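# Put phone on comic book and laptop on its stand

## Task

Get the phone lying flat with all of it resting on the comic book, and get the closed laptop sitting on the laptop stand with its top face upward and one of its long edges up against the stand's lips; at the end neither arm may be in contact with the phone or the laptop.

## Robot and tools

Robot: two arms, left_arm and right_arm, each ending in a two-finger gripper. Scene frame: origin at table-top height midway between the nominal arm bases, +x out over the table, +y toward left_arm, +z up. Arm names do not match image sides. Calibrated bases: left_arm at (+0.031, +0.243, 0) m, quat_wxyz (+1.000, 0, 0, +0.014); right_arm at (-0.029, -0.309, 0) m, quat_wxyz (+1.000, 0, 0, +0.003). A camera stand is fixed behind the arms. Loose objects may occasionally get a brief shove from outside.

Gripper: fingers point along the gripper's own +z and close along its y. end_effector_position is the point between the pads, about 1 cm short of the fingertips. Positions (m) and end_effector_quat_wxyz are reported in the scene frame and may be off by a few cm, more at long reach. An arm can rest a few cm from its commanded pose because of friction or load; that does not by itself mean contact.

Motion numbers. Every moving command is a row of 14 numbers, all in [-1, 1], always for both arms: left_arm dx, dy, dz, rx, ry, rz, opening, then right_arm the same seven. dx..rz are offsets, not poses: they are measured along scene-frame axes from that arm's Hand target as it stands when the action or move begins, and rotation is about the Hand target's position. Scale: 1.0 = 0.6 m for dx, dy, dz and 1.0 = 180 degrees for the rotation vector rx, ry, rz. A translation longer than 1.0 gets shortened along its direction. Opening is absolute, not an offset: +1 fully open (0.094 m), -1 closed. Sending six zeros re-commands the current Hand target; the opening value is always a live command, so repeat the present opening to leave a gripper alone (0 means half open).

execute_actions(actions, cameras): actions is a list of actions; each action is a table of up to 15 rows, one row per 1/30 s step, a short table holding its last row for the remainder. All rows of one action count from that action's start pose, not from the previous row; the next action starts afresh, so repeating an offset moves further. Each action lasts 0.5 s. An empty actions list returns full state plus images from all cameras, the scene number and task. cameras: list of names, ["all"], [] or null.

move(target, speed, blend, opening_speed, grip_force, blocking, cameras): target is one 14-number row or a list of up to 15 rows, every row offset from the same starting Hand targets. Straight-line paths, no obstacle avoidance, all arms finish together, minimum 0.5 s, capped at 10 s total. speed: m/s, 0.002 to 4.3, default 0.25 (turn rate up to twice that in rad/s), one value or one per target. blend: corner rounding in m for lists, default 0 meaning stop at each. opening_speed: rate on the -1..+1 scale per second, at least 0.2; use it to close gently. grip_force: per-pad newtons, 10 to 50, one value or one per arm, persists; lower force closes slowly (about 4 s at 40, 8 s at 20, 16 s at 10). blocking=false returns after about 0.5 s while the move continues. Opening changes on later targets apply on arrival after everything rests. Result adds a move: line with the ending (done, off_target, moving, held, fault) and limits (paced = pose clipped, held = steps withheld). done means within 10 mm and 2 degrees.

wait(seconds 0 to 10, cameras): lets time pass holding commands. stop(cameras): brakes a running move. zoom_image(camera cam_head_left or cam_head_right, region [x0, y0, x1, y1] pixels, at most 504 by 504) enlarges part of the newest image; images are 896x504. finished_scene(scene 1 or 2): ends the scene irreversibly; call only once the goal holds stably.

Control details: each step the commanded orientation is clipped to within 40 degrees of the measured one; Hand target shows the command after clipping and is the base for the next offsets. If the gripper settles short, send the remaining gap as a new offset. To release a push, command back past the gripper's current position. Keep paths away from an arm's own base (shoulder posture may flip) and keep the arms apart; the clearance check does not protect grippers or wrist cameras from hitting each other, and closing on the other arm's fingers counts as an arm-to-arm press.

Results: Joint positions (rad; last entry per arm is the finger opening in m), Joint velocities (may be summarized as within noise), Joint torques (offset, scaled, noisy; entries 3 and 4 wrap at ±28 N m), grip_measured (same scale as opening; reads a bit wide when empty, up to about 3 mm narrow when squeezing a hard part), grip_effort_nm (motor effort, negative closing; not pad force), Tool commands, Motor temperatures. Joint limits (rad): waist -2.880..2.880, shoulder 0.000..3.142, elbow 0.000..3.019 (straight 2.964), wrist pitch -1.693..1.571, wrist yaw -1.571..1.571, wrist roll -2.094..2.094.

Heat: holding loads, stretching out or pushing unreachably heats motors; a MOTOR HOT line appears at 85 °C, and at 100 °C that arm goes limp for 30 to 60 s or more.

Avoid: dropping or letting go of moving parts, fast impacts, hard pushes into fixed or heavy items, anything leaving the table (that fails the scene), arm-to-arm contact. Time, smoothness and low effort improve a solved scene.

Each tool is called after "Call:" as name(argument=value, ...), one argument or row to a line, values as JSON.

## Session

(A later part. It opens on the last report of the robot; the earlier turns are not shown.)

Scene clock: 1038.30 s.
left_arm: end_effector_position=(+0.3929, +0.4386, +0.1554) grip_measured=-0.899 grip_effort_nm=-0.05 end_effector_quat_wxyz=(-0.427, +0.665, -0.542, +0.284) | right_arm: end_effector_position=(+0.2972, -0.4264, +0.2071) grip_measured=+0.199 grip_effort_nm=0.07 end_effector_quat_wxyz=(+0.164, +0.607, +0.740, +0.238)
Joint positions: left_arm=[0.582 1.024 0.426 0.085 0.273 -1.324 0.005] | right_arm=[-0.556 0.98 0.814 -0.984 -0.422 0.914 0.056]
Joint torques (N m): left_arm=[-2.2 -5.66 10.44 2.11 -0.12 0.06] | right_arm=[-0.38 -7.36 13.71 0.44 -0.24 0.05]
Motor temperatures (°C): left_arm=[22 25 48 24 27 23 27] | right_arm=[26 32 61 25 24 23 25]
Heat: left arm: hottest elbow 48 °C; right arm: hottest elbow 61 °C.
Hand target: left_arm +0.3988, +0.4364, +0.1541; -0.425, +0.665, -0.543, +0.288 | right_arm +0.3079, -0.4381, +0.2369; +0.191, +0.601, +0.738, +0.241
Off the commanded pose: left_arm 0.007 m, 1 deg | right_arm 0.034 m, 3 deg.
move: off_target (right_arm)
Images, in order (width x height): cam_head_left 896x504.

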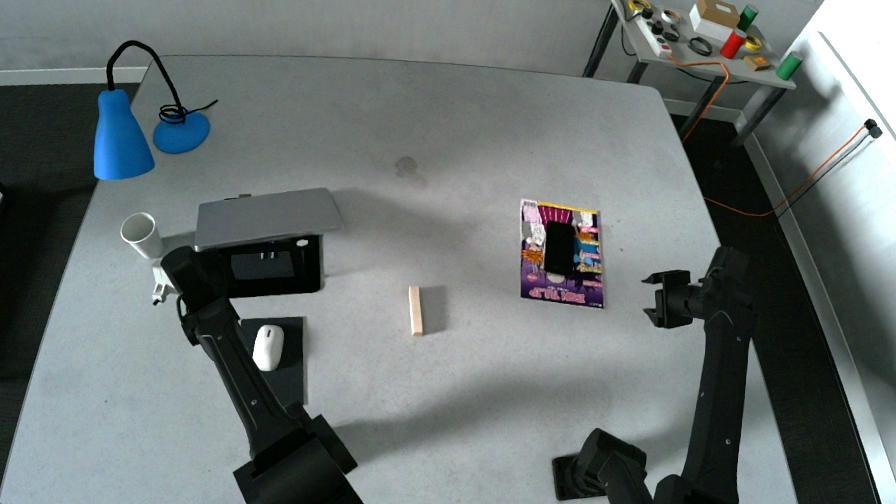

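Call:
move(
  target=[0.028, 0.0, -0.017, 0, 0, 0, -0.9, 0, 0, 0, 0, 0, 0, 0.2],
  speed=0.05,
  cameras=["cam_head_left"],
)

Call:
zoom_image(
  camera="cam_head_left",
  region=[160, 170, 340, 300],
)

Scene clock: 1041.30 s.
left_arm: end_effector_position=(+0.4056, +0.4390, +0.1507) grip_measured=-0.899 grip_effort_nm=-0.04 end_effector_quat_wxyz=(-0.437, +0.663, -0.536, +0.287) | right_arm: end_effector_position=(+0.2972, -0.4264, +0.2071) grip_measured=+0.199 grip_effort_nm=0.07 end_effector_quat_wxyz=(+0.164, +0.607, +0.740, +0.238)
Joint positions: left_arm=[0.554 1.079 0.426 0.168 0.243 -1.345 0.005] | right_arm=[-0.556 0.98 0.814 -0.984 -0.422 0.914 0.056]
Joint torques (N m): left_arm=[-2.96 -3.55 11.25 1.73 -0.16 0.04] | right_arm=[-0.38 -7.36 13.74 0.43 -0.24 0.05]
Motor temperatures (°C): left_arm=[22 25 48 24 27 23 27] | right_arm=[26 32 61 25 24 23 25]
Heat: left arm: hottest elbow 48 °C; right arm: hottest elbow 61 °C.
Hand target: left_arm +0.4157, +0.4363, +0.1439; -0.425, +0.665, -0.543, +0.288 | right_arm +0.3079, -0.4381, +0.2369; +0.191, +0.601, +0.738, +0.241
Off the commanded pose: left_arm 0.012 m, 2 deg | right_arm 0.034 m, 3 deg.
move: off_target (left_arm, right_arm)
Images, in order (width x height): cam_head_left 896x504.

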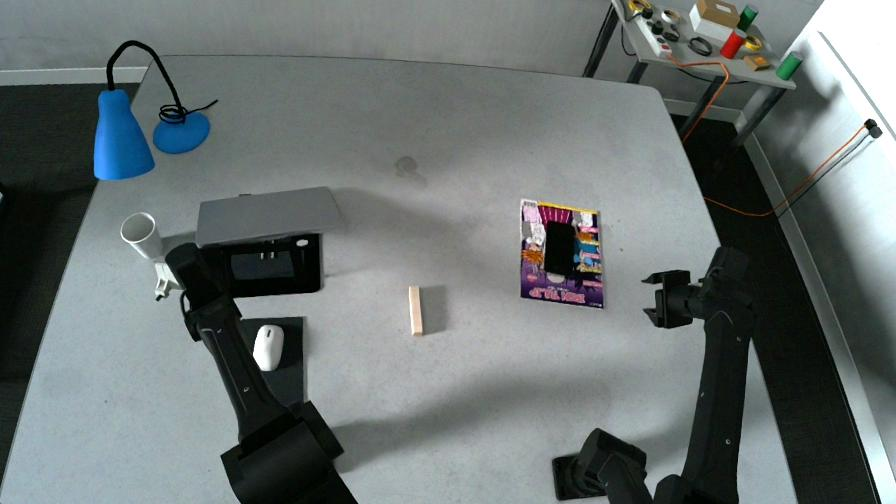

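Scaled by 2.800.

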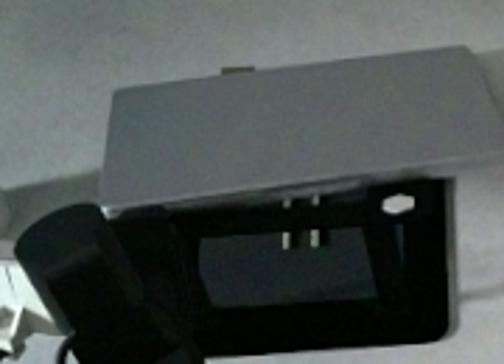

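Call:
move(
  target=[0.022, 0.0, -0.013, 0, 0, 0, -0.9, 0, 0, 0, 0, 0, 0, 0.2],
  speed=0.04,
  cameras=["all"],
)

Call:
zoom_image(
  camera="cam_head_left",
  region=[160, 170, 340, 300],
)

Call:
zoom_image(
  camera="cam_head_right",
  region=[180, 170, 360, 300],
)

Scene clock: 1045.17 s.
left_arm: end_effector_position=(+0.4160, +0.4418, +0.1485) grip_measured=-0.899 grip_effort_nm=-0.03 end_effector_quat_wxyz=(-0.444, +0.662, -0.530, +0.288) | right_arm: end_effector_position=(+0.2972, -0.4264, +0.2071) grip_measured=+0.199 grip_effort_nm=0.07 end_effector_quat_wxyz=(+0.164, +0.607, +0.740, +0.238)
Joint positions: left_arm=[0.537 1.124 0.434 0.224 0.219 -1.363 0.005] | right_arm=[-0.556 0.98 0.814 -0.984 -0.422 0.914 0.056]
Joint torques (N m): left_arm=[-3.19 -2.78 11.58 1.4 -0.07 0.1] | right_arm=[-0.32 -7.3 13.74 0.43 -0.24 0.04]
Motor temperatures (°C): left_arm=[22 25 48 24 27 23 27] | right_arm=[26 32 61 25 24 23 25]
Heat: left arm: hottest elbow 48 °C; right arm: hottest elbow 61 °C.
Hand target: left_arm +0.4288, +0.4364, +0.1361; -0.425, +0.665, -0.543, +0.288 | right_arm +0.3079, -0.4381, +0.2369; +0.191, +0.601, +0.738, +0.241
Off the commanded pose: left_arm 0.019 m, 3 deg | right_arm 0.034 m, 3 deg.
move: off_target (left_arm, right_arm)

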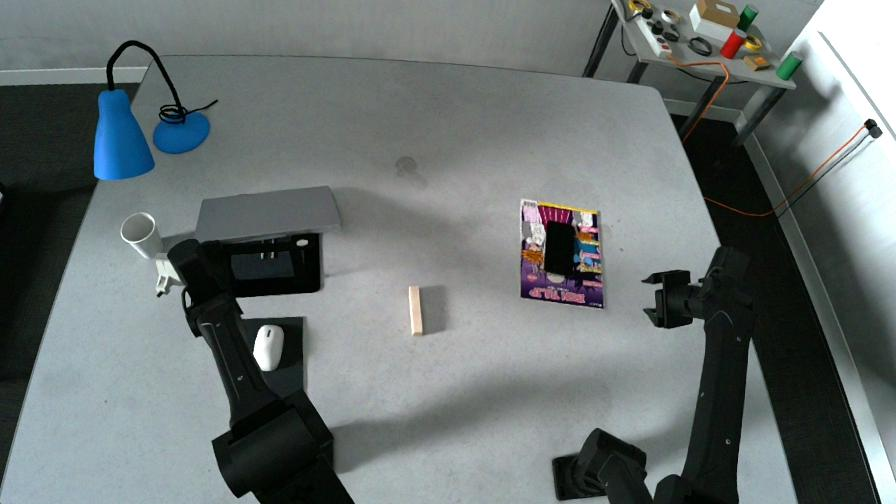

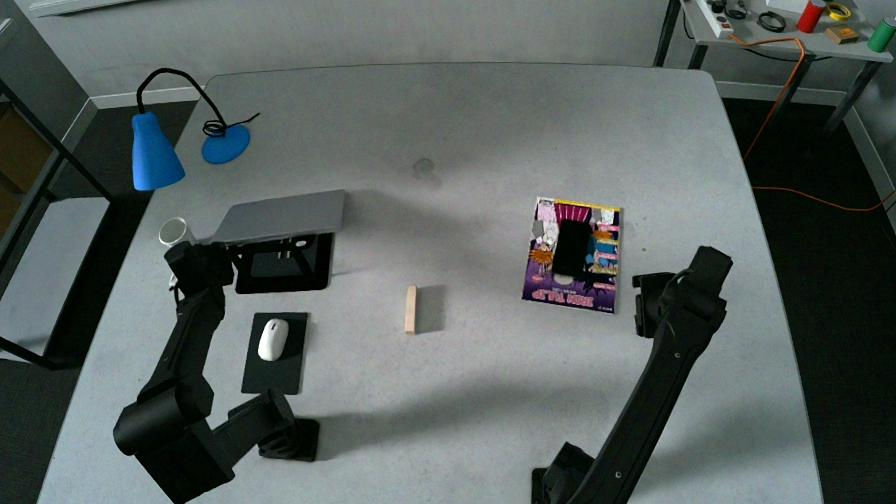

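Scaled by 2.800.

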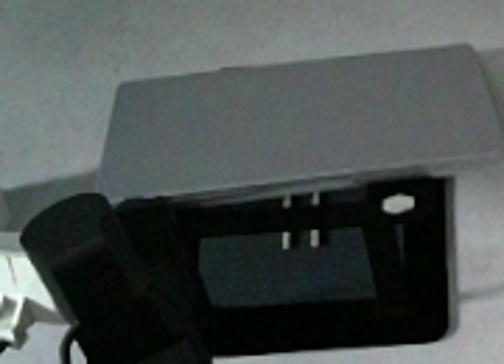

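Scaled by 2.800.

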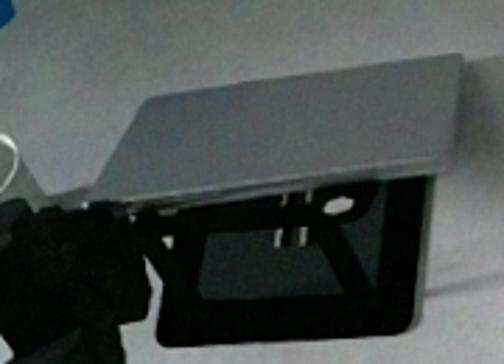

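Call:
move(
  target=[0.02, -0.005, -0.01, 0, 0, 0, -0.9, 0, 0, 0, 0, 0, 0, 0.2],
  speed=0.04,
  cameras=["all"],
)

Call:
zoom_image(
  camera="cam_head_left",
  region=[160, 170, 340, 300],
)

Call:
zoom_image(
  camera="cam_head_right",
  region=[180, 170, 360, 300],
)

Scene clock: 1049.50 s.
left_arm: end_effector_position=(+0.4258, +0.4441, +0.1474) grip_measured=-0.899 grip_effort_nm=-0.03 end_effector_quat_wxyz=(-0.450, +0.664, -0.524, +0.287) | right_arm: end_effector_position=(+0.2972, -0.4264, +0.2071) grip_measured=+0.199 grip_effort_nm=0.07 end_effector_quat_wxyz=(+0.164, +0.607, +0.740, +0.238)
Joint positions: left_arm=[0.518 1.161 0.447 0.26 0.189 -1.379 0.005] | right_arm=[-0.556 0.98 0.814 -0.984 -0.422 0.914 0.056]
Joint torques (N m): left_arm=[-3.37 -2.9 11.06 1.26 0.12 0.17] | right_arm=[-0.32 -7.3 13.72 0.43 -0.24 0.05]
Motor temperatures (°C): left_arm=[22 25 47 24 27 23 27] | right_arm=[26 32 61 25 24 23 25]
Heat: left arm: hottest elbow 47 °C; right arm: hottest elbow 61 °C.
Hand target: left_arm +0.4409, +0.4333, +0.1300; -0.425, +0.665, -0.543, +0.288 | right_arm +0.3079, -0.4381, +0.2369; +0.191, +0.601, +0.738, +0.241
Off the commanded pose: left_arm 0.025 m, 4 deg | right_arm 0.034 m, 3 deg.
move: off_target (left_arm, right_arm)

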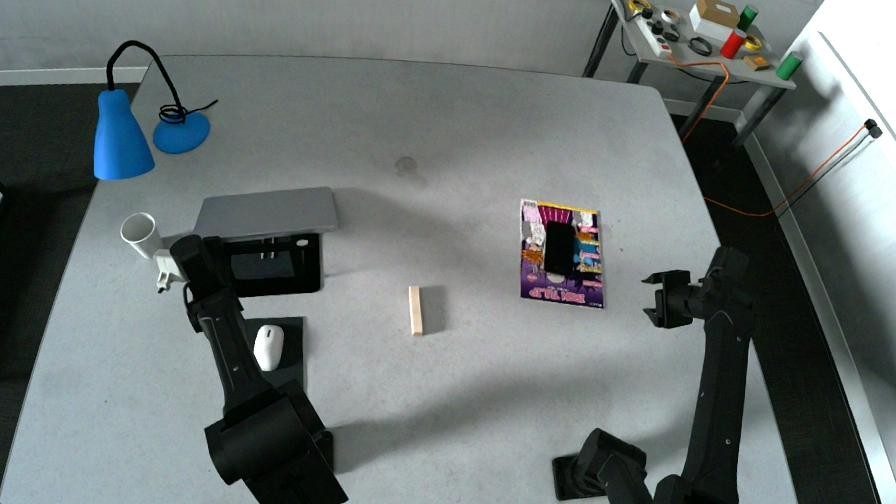

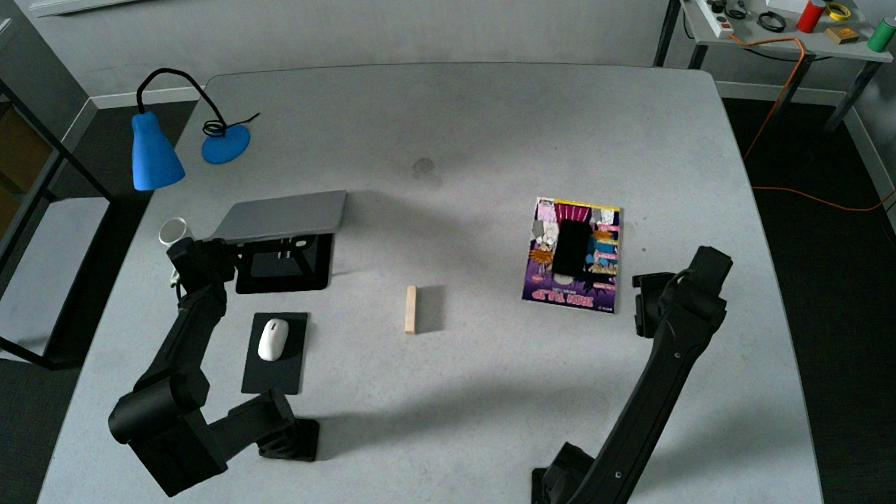

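Scaled by 2.800.

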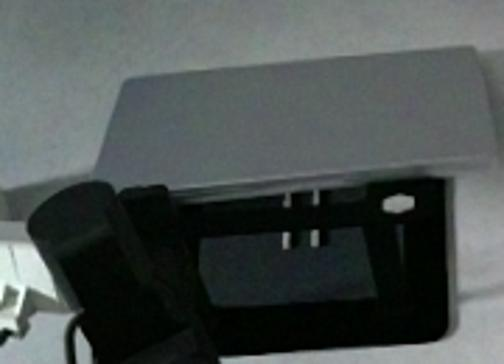

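Scaled by 2.800.

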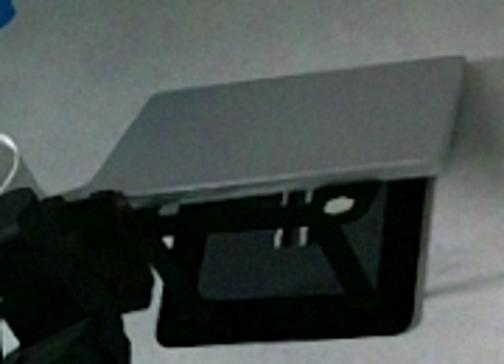

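Call:
move(
  target=[0.018, -0.004, -0.01, 0, 0, 0, -0.9, 0, 0, 0, 0, 0, 0, 0.2],
  speed=0.04,
  cameras=["all"],
)

Call:
zoom_image(
  camera="cam_head_left",
  region=[160, 170, 340, 300],
)

Call:
zoom_image(
  camera="cam_head_right",
  region=[180, 170, 360, 300],
)

Scene clock: 1057.27 s.
left_arm: end_effector_position=(+0.4452, +0.4375, +0.1466) grip_measured=-0.899 grip_effort_nm=-0.02 end_effector_quat_wxyz=(-0.449, +0.658, -0.528, +0.295) | right_arm: end_effector_position=(+0.2972, -0.4264, +0.2071) grip_measured=+0.199 grip_effort_nm=0.07 end_effector_quat_wxyz=(+0.164, +0.607, +0.740, +0.238)
Joint positions: left_arm=[0.477 1.213 0.474 0.295 0.174 -1.394 0.005] | right_arm=[-0.556 0.98 0.814 -0.984 -0.422 0.914 0.056]
Joint torques (N m): left_arm=[-3.02 -3.78 9.81 1.24 -0.12 0.14] | right_arm=[-0.38 -7.36 13.74 0.44 -0.24 0.05]
Motor temperatures (°C): left_arm=[22 25 46 24 27 23 27] | right_arm=[26 32 61 25 24 23 25]
Heat: left arm: hottest elbow 46 °C; right arm: hottest elbow 61 °C.
Hand target: left_arm +0.4516, +0.4309, +0.1240; -0.425, +0.665, -0.543, +0.288 | right_arm +0.3079, -0.4381, +0.2369; +0.191, +0.601, +0.738, +0.241
Off the commanded pose: left_arm 0.024 m, 4 deg | right_arm 0.034 m, 3 deg.
move: off_target (left_arm, right_arm)

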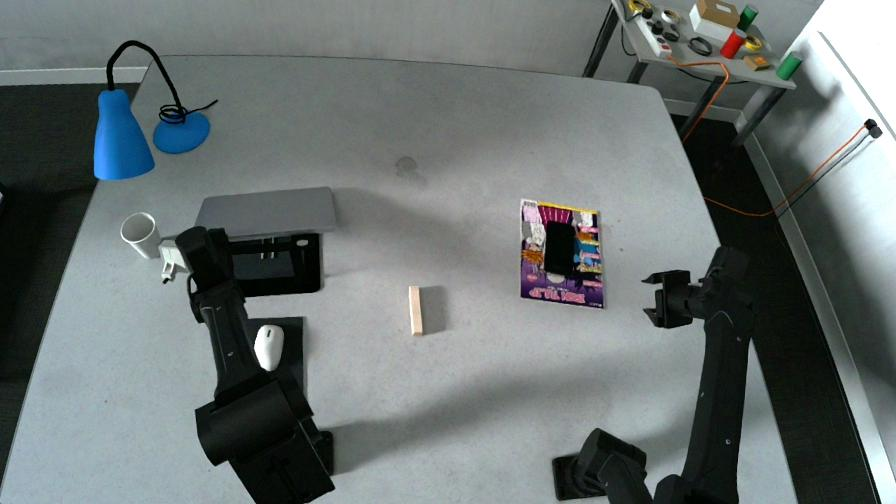

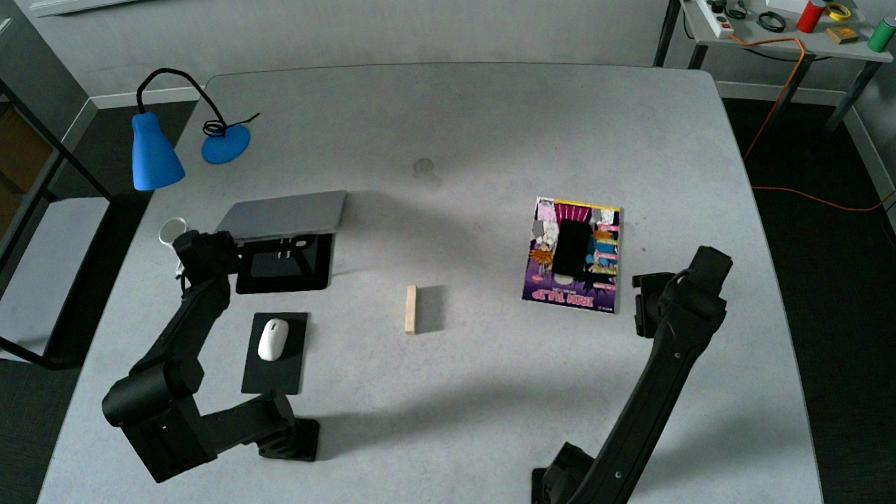

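Scaled by 2.800.

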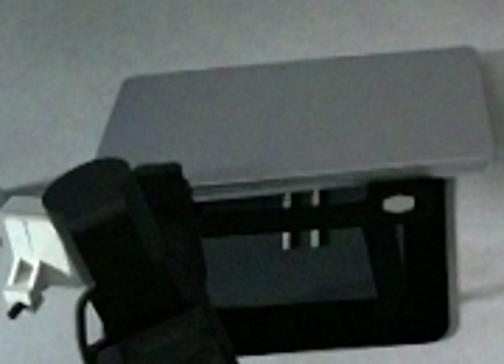

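Scaled by 2.800.

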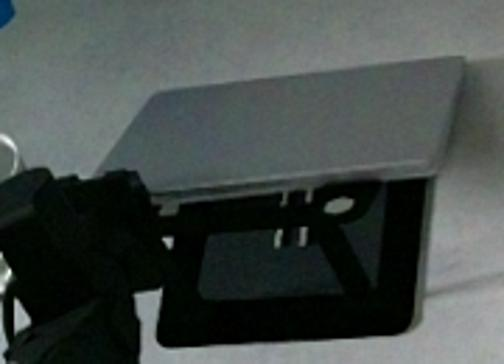

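Call:
move(
  target=[
    [0.0, 0.0, 0.15, 0, 0, 0, -0.9, 0, 0, 0, 0, 0, 0, 0.2],
    [-0.2, -0.05, 0.22, 0, 0, 0, -0.9, 0, 0, 0, 0, 0, 0, 0.2],
    [-0.33, -0.25, 0.22, 0, 0, 0, -0.9, 0, 0, 0, 0, 0, 0, 0.2],
  ],
  speed=0.12,
  blend=[0.02, 0.03, 0],
  cameras=["all"],
)

Call:
zoom_image(
  camera="cam_head_left",
  region=[160, 170, 340, 300],
)

Call:
zoom_image(
  camera="cam_head_right",
  region=[180, 170, 360, 300],
)

Scene clock: 1068.07 s.
left_arm: end_effector_position=(+0.2542, +0.2837, +0.2583) grip_measured=-0.899 grip_effort_nm=-0.02 end_effector_quat_wxyz=(-0.429, +0.665, -0.541, +0.286) | right_arm: end_effector_position=(+0.2972, -0.4264, +0.2071) grip_measured=+0.199 grip_effort_nm=0.07 end_effector_quat_wxyz=(+0.164, +0.607, +0.740, +0.238)
Joint positions: left_arm=[-0.081 0.121 0.475 -0.868 -0.31 -1.646 0.005] | right_arm=[-0.556 0.98 0.814 -0.984 -0.422 0.914 0.056]
Joint torques (N m): left_arm=[-2.49 2.73 10.71 1.33 -0.27 0.01] | right_arm=[-0.38 -7.36 13.74 0.44 -0.24 0.05]
Motor temperatures (°C): left_arm=[22 25 45 24 27 23 27] | right_arm=[26 32 61 25 24 23 25]
Heat: left arm: hottest elbow 45 °C; right arm: hottest elbow 61 °C.
Hand target: left_arm +0.2536, +0.2809, +0.2561; -0.425, +0.665, -0.543, +0.288 | right_arm +0.3079, -0.4381, +0.2369; +0.191, +0.601, +0.738, +0.241
Off the commanded pose: left_arm 0.004 m, 1 deg | right_arm 0.034 m, 3 deg.
move: off_target (right_arm)

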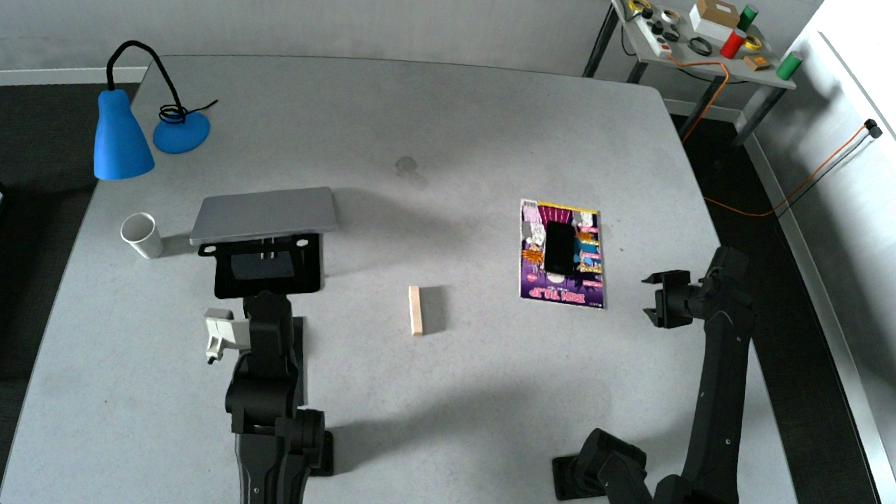

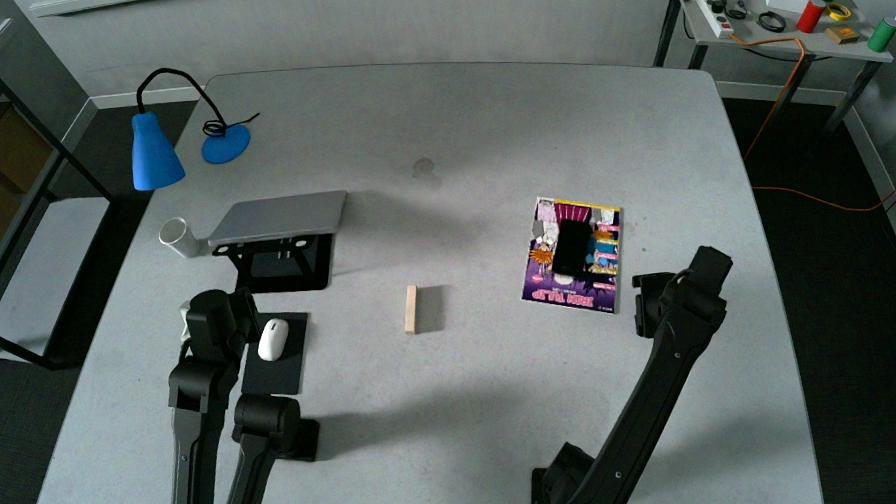

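Scaled by 2.800.

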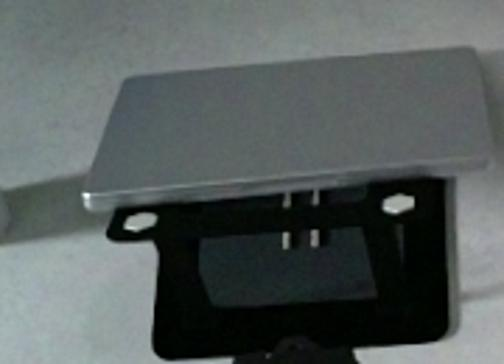

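Scaled by 2.800.

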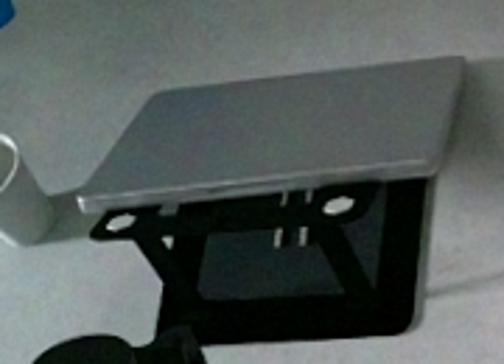

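Call:
move(
  target=[
    [0.06, 0.2, 0.03, 0.4052, 0.0967, -0.2706, -0.95, 0, 0, 0, 0, 0, 0, 0.2],
    [0.155, 0.245, -0.01, 0.4052, 0.0967, -0.2706, -0.95, 0, 0, 0, 0, 0, 0, 0.2],
  ],
  speed=0.15,
  blend=[0.03, 0],
  cameras=["all"],
)

Call:
zoom_image(
  camera="cam_head_left",
  region=[160, 170, 340, 300],
)

Scene clock: 1093.97 s.
left_arm: end_effector_position=(+0.3269, +0.4157, +0.2086) grip_measured=-0.948 grip_effort_nm=-0.08 end_effector_quat_wxyz=(+0.471, -0.075, +0.879, +0.015) | right_arm: end_effector_position=(+0.2972, -0.4264, +0.2071) grip_measured=+0.199 grip_effort_nm=0.07 end_effector_quat_wxyz=(+0.164, +0.607, +0.740, +0.238)
Joint positions: left_arm=[0.77 0.744 0.524 -0.49 0.55 0.37 0.002] | right_arm=[-0.556 0.98 0.814 -0.984 -0.422 0.914 0.056]
Joint torques (N m): left_arm=[-2.2 -3.08 18.21 2.02 0.12 -0.1] | right_arm=[-0.44 -7.3 13.71 0.44 -0.24 0.04]
Motor temperatures (°C): left_arm=[22 25 45 24 27 23 27] | right_arm=[26 32 61 25 24 23 25]
Heat: left arm: hottest elbow 45 °C; right arm: hottest elbow 61 °C.
Hand target: left_arm +0.3467, +0.4279, +0.2501; +0.499, -0.060, +0.864, +0.035 | right_arm +0.3079, -0.4381, +0.2369; +0.191, +0.601, +0.738, +0.241
Off the commanded pose: left_arm 0.048 m, 5 deg | right_arm 0.034 m, 3 deg.
move: off_target (left_arm, right_arm)

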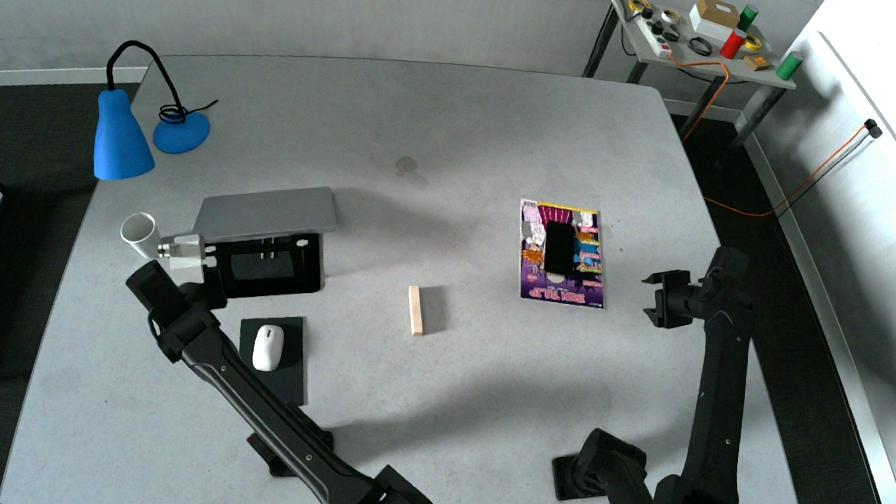

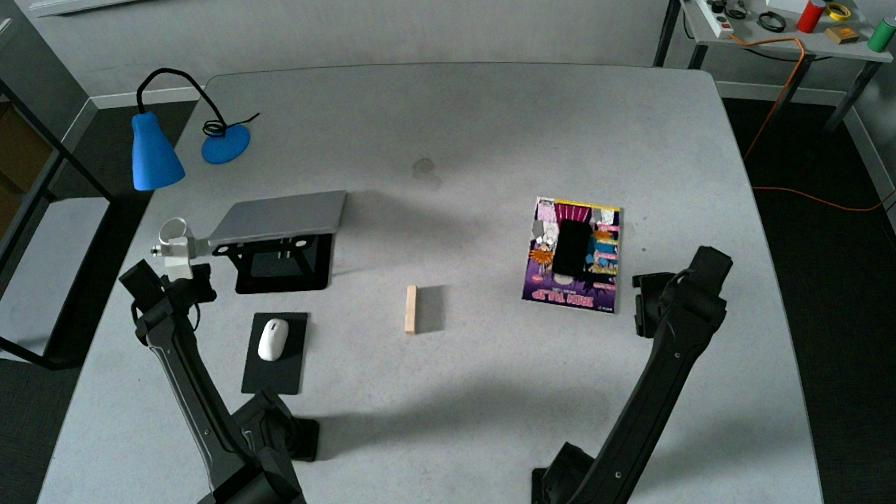

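Scaled by 2.800.

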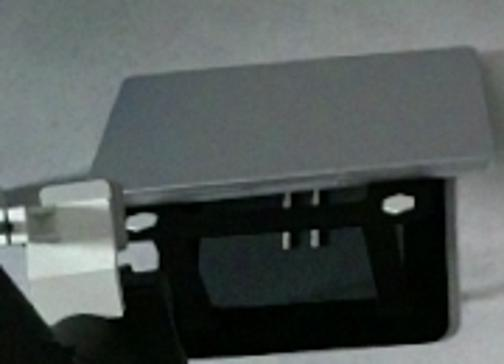

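Call:
move(
  target=[0.075, 0.02, -0.065, 0, 0, 0, -0.95, 0, 0, 0, 0, 0, 0, 0.2],
  speed=0.08,
  cameras=["all"],
)

Call:
zoom_image(
  camera="cam_head_left",
  region=[160, 170, 340, 300],
)

Call:
zoom_image(
  camera="cam_head_right",
  region=[180, 170, 360, 300],
)

Scene clock: 1099.17 s.
left_arm: end_effector_position=(+0.3726, +0.4314, +0.1822) grip_measured=-0.948 grip_effort_nm=-0.08 end_effector_quat_wxyz=(+0.476, -0.071, +0.876, +0.023) | right_arm: end_effector_position=(+0.2972, -0.4264, +0.2071) grip_measured=+0.199 grip_effort_nm=0.07 end_effector_quat_wxyz=(+0.164, +0.607, +0.740, +0.238)
Joint positions: left_arm=[0.684 0.936 0.524 -0.251 0.479 0.313 0.002] | right_arm=[-0.556 0.98 0.814 -0.984 -0.422 0.914 0.056]
Joint torques (N m): left_arm=[-2.26 -5.25 15.62 2.11 0.03 -0.14] | right_arm=[-0.32 -7.47 13.72 0.46 -0.24 0.04]
Motor temperatures (°C): left_arm=[22 25 46 24 27 23 27] | right_arm=[26 32 61 25 24 23 25]
Heat: left arm: hottest elbow 46 °C; right arm: hottest elbow 61 °C.
Hand target: left_arm +0.3916, +0.4400, +0.2110; +0.499, -0.060, +0.864, +0.035 | right_arm +0.3079, -0.4381, +0.2369; +0.191, +0.601, +0.738, +0.241
Off the commanded pose: left_arm 0.036 m, 4 deg | right_arm 0.034 m, 3 deg.
move: off_target (left_arm, right_arm)

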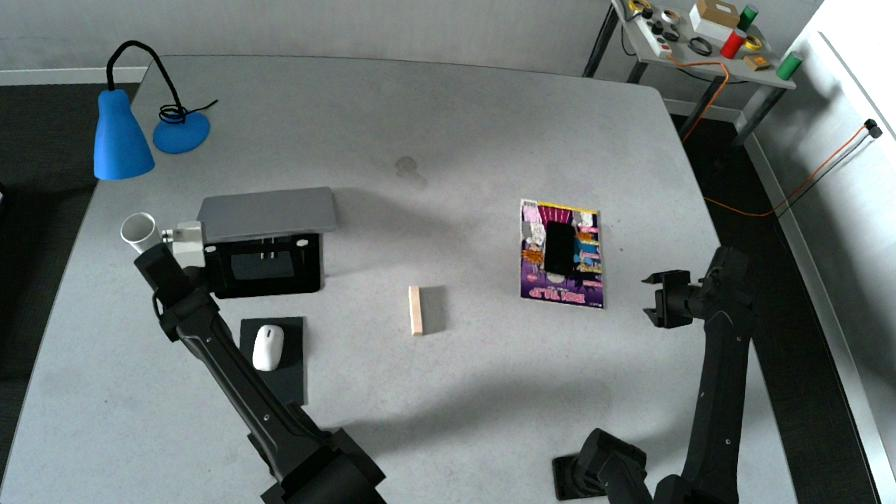

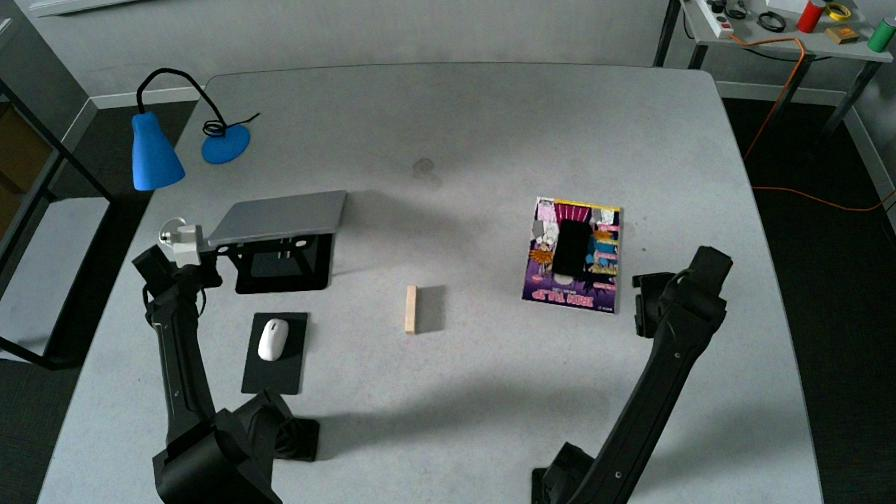

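Scaled by 2.800.

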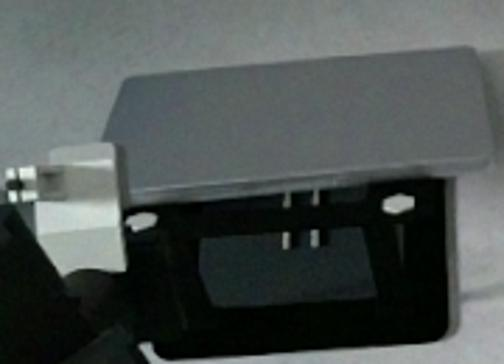

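Scaled by 2.800.

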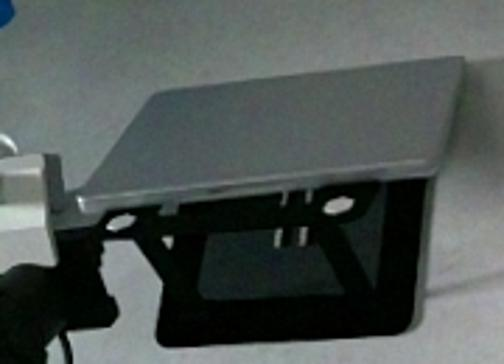

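Call:
move(
  target=[0.01, 0.0, -0.03, 0, 0, 0, -0.95, 0, 0, 0, 0, 0, 0, 0.2],
  speed=0.06,
)

Scene clock: 1102.67 s.
left_arm: end_effector_position=(+0.3849, +0.4368, +0.1780) grip_measured=-0.948 grip_effort_nm=-0.08 end_effector_quat_wxyz=(+0.485, -0.067, +0.872, +0.030) | right_arm: end_effector_position=(+0.2972, -0.4264, +0.2071) grip_measured=+0.199 grip_effort_nm=0.07 end_effector_quat_wxyz=(+0.164, +0.607, +0.740, +0.238)
Joint positions: left_arm=[0.669 0.985 0.524 -0.172 0.467 0.304 0.002] | right_arm=[-0.556 0.98 0.814 -0.984 -0.422 0.914 0.056]
Joint torques (N m): left_arm=[-2.08 -5.6 13.24 2.32 0.08 -0.02] | right_arm=[-0.32 -7.36 13.71 0.43 -0.24 0.04]
Motor temperatures (°C): left_arm=[22 25 46 24 27 23 27] | right_arm=[26 32 61 25 24 23 25]
Heat: left arm: hottest elbow 46 °C; right arm: hottest elbow 61 °C.
Hand target: left_arm +0.3976, +0.4400, +0.1931; +0.499, -0.060, +0.864, +0.035 | right_arm +0.3079, -0.4381, +0.2369; +0.191, +0.601, +0.738, +0.241
Off the commanded pose: left_arm 0.020 m, 2 deg | right_arm 0.034 m, 3 deg.
move: off_target (left_arm, right_arm)

Call:
move(
  target=[-0.025, -0.008, -0.055, 0, 0, 0, -0.95, 0, 0, 0, 0, 0, 0, 0.2],
  speed=0.06,
  cameras=["all"],
)

Call:
zoom_image(
  camera="cam_head_right",
  region=[160, 200, 280, 290],
)

Call:
zoom_image(
  camera="cam_head_left",
  region=[160, 170, 340, 300],
)

Scene clock: 1107.60 s.
left_arm: end_effector_position=(+0.3832, +0.4331, +0.1633) grip_measured=-0.948 grip_effort_nm=-0.08 end_effector_quat_wxyz=(+0.497, -0.060, +0.865, +0.033) | right_arm: end_effector_position=(+0.2972, -0.4264, +0.2071) grip_measured=+0.199 grip_effort_nm=0.07 end_effector_quat_wxyz=(+0.164, +0.607, +0.740, +0.238)
Joint positions: left_arm=[0.669 1.001 0.471 -0.075 0.478 0.304 0.002] | right_arm=[-0.556 0.98 0.814 -0.984 -0.422 0.914 0.056]
Joint torques (N m): left_arm=[-1.14 -5.48 9.48 2.33 0.29 0.04] | right_arm=[-0.32 -7.36 13.74 0.43 -0.23 0.04]
Motor temperatures (°C): left_arm=[22 25 46 24 27 23 27] | right_arm=[26 32 61 25 24 23 25]
Heat: left arm: hottest elbow 46 °C; right arm: hottest elbow 61 °C.
Hand target: left_arm +0.3826, +0.4351, +0.1600; +0.499, -0.060, +0.864, +0.035 | right_arm +0.3079, -0.4381, +0.2369; +0.191, +0.601, +0.738, +0.241
Off the commanded pose: left_arm 0.004 m, 0 deg | right_arm 0.034 m, 3 deg.
move: off_target (right_arm)

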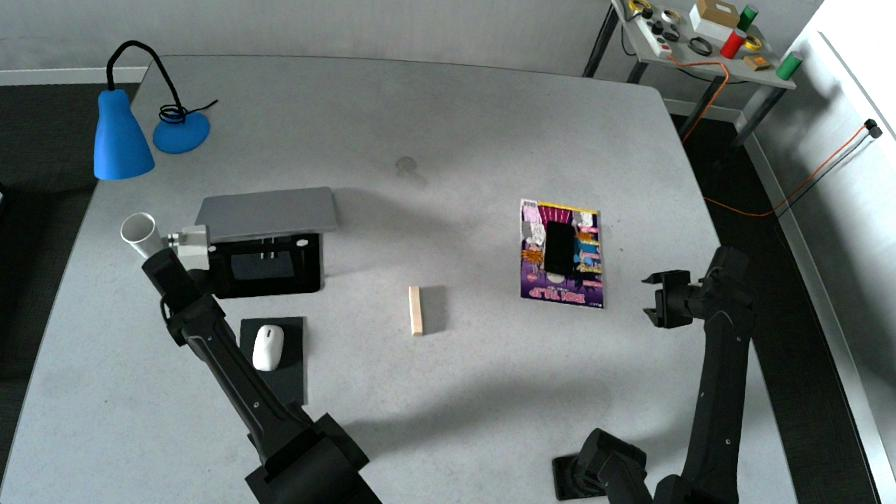

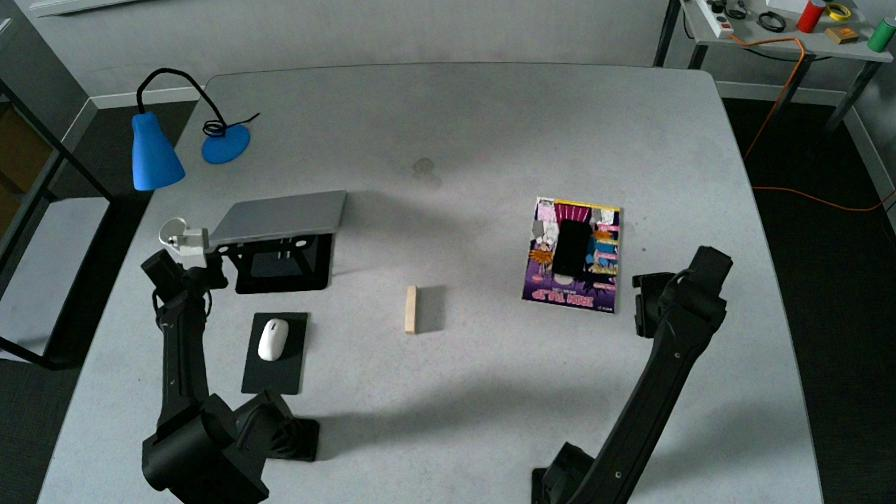

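Scaled by 4.200.

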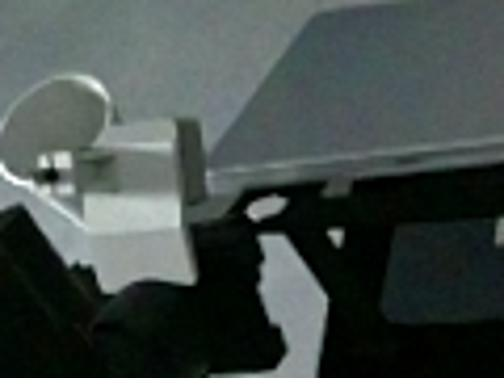

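Scaled by 2.800.

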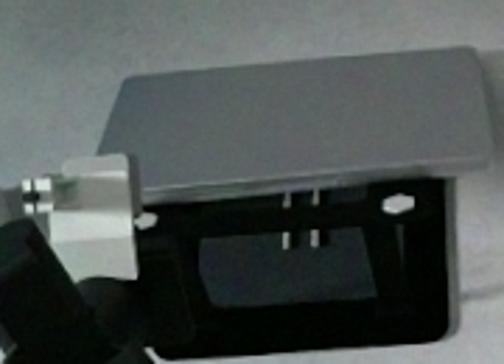

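Call:
move(
  target=[0.035, -0.005, -0.022, 0, 0, 0, -0.95, 0, 0, 0, 0, 0, 0, 0.2],
  speed=0.05,
  cameras=["all"],
)

Call:
zoom_image(
  camera="cam_head_left",
  region=[160, 170, 340, 300],
)

Call:
zoom_image(
  camera="cam_head_right",
  region=[180, 170, 360, 300],
)

Scene clock: 1113.67 s.
left_arm: end_effector_position=(+0.4003, +0.4365, +0.1572) grip_measured=-0.948 grip_effort_nm=-0.08 end_effector_quat_wxyz=(+0.507, -0.058, +0.859, +0.045) | right_arm: end_effector_position=(+0.2972, -0.4264, +0.2071) grip_measured=+0.199 grip_effort_nm=0.07 end_effector_quat_wxyz=(+0.164, +0.607, +0.740, +0.238)
Joint positions: left_arm=[0.634 1.067 0.471 0.033 0.439 0.283 0.002] | right_arm=[-0.556 0.98 0.814 -0.984 -0.422 0.914 0.056]
Joint torques (N m): left_arm=[-3.08 -4.6 9.69 1.96 -0.05 -0.09] | right_arm=[-0.32 -7.24 13.74 0.44 -0.24 0.05]
Motor temperatures (°C): left_arm=[22 25 46 24 27 23 27] | right_arm=[26 32 62 25 24 23 25]
Heat: left arm: hottest elbow 46 °C; right arm: hottest elbow 62 °C.
Hand target: left_arm +0.4036, +0.4320, +0.1469; +0.499, -0.060, +0.864, +0.035 | right_arm +0.3079, -0.4381, +0.2369; +0.191, +0.601, +0.738, +0.241
Off the commanded pose: left_arm 0.012 m, 2 deg | right_arm 0.034 m, 3 deg.
move: off_target (left_arm, right_arm)

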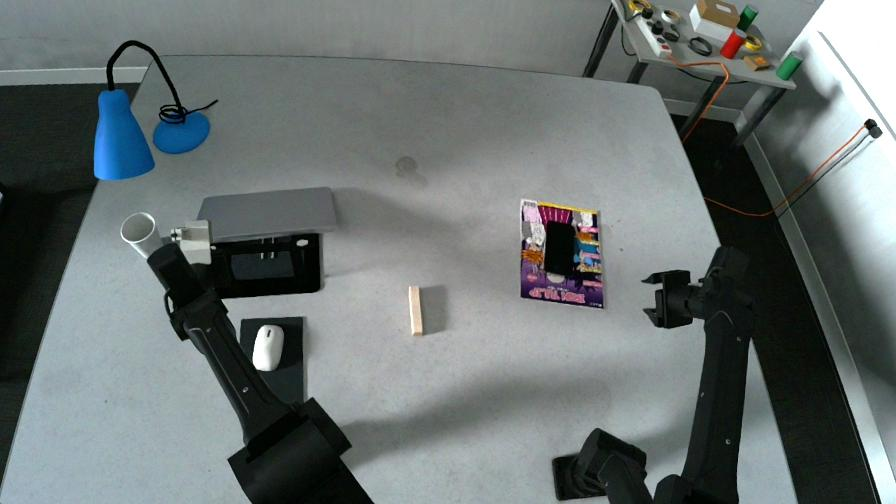

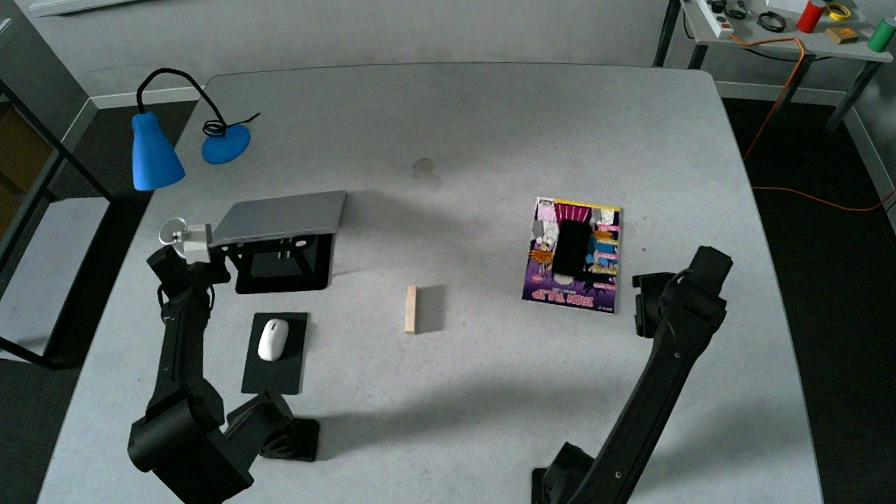

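Scaled by 2.800.

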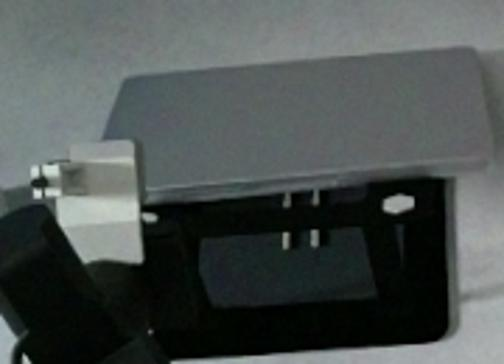

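Scaled by 2.800.

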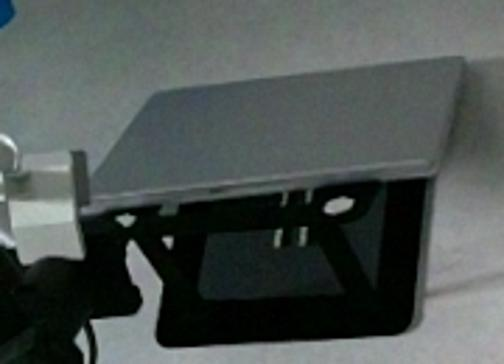

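Call:
move(
  target=[0.033, -0.008, -0.012, 0, 0, 0, -0.95, 0, 0, 0, 0, 0, 0, 0.2],
  speed=0.05,
  cameras=["all"],
)

Call:
zoom_image(
  camera="cam_head_left",
  region=[160, 170, 340, 300],
)

Call:
zoom_image(
  camera="cam_head_right",
  region=[180, 170, 360, 300],
)

Scene clock: 1117.50 s.
left_arm: end_effector_position=(+0.4162, +0.4314, +0.1543) grip_measured=-0.948 grip_effort_nm=-0.07 end_effector_quat_wxyz=(+0.515, -0.057, +0.854, +0.050) | right_arm: end_effector_position=(+0.2972, -0.4264, +0.2071) grip_measured=+0.199 grip_effort_nm=0.07 end_effector_quat_wxyz=(+0.164, +0.607, +0.740, +0.238)
Joint positions: left_arm=[0.584 1.11 0.471 0.112 0.395 0.249 0.002] | right_arm=[-0.556 0.98 0.814 -0.984 -0.422 0.914 0.056]
Joint torques (N m): left_arm=[-3.25 -3.25 10.71 1.29 -0.12 -0.06] | right_arm=[-0.26 -7.41 13.7 0.42 -0.24 0.05]
Motor temperatures (°C): left_arm=[22 25 46 24 27 23 27] | right_arm=[26 32 62 25 24 23 25]
Heat: left arm: hottest elbow 46 °C; right arm: hottest elbow 62 °C.
Hand target: left_arm +0.4234, +0.4272, +0.1396; +0.499, -0.060, +0.864, +0.035 | right_arm +0.3079, -0.4381, +0.2369; +0.191, +0.601, +0.738, +0.241
Off the commanded pose: left_arm 0.017 m, 3 deg | right_arm 0.034 m, 3 deg.
move: off_target (left_arm, right_arm)

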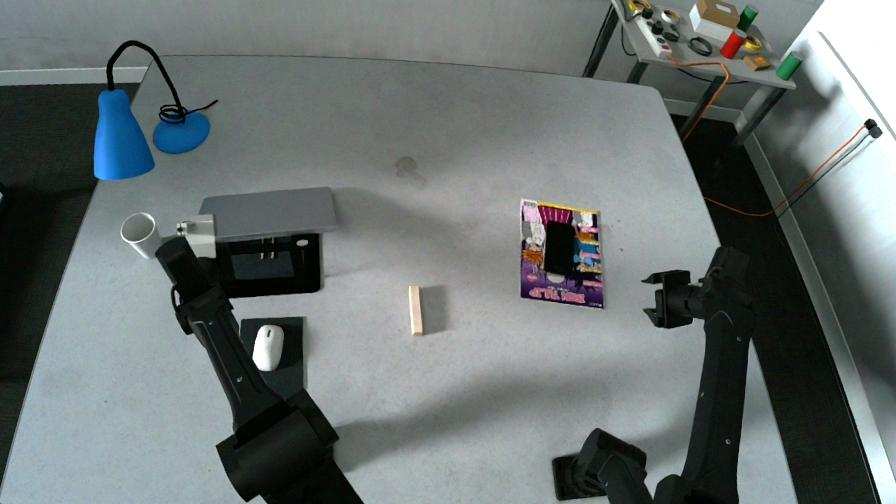

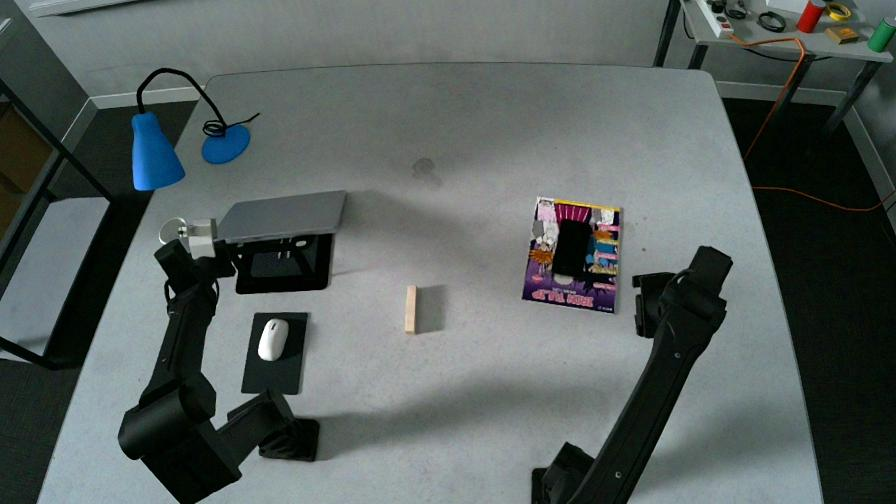

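Scaled by 2.800.

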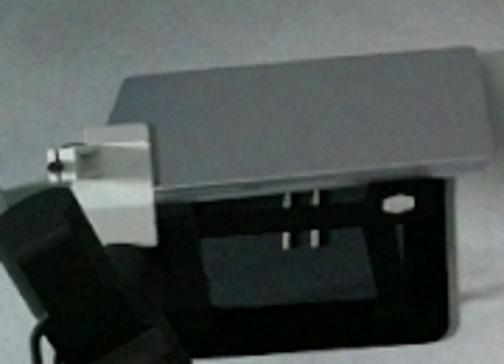

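Scaled by 2.800.

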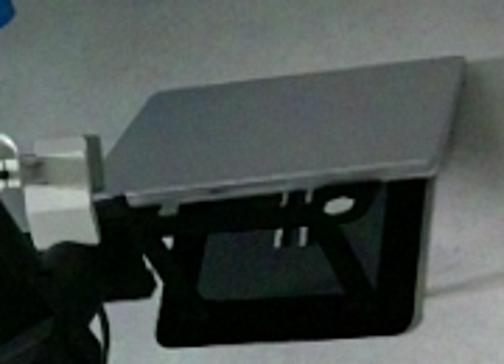

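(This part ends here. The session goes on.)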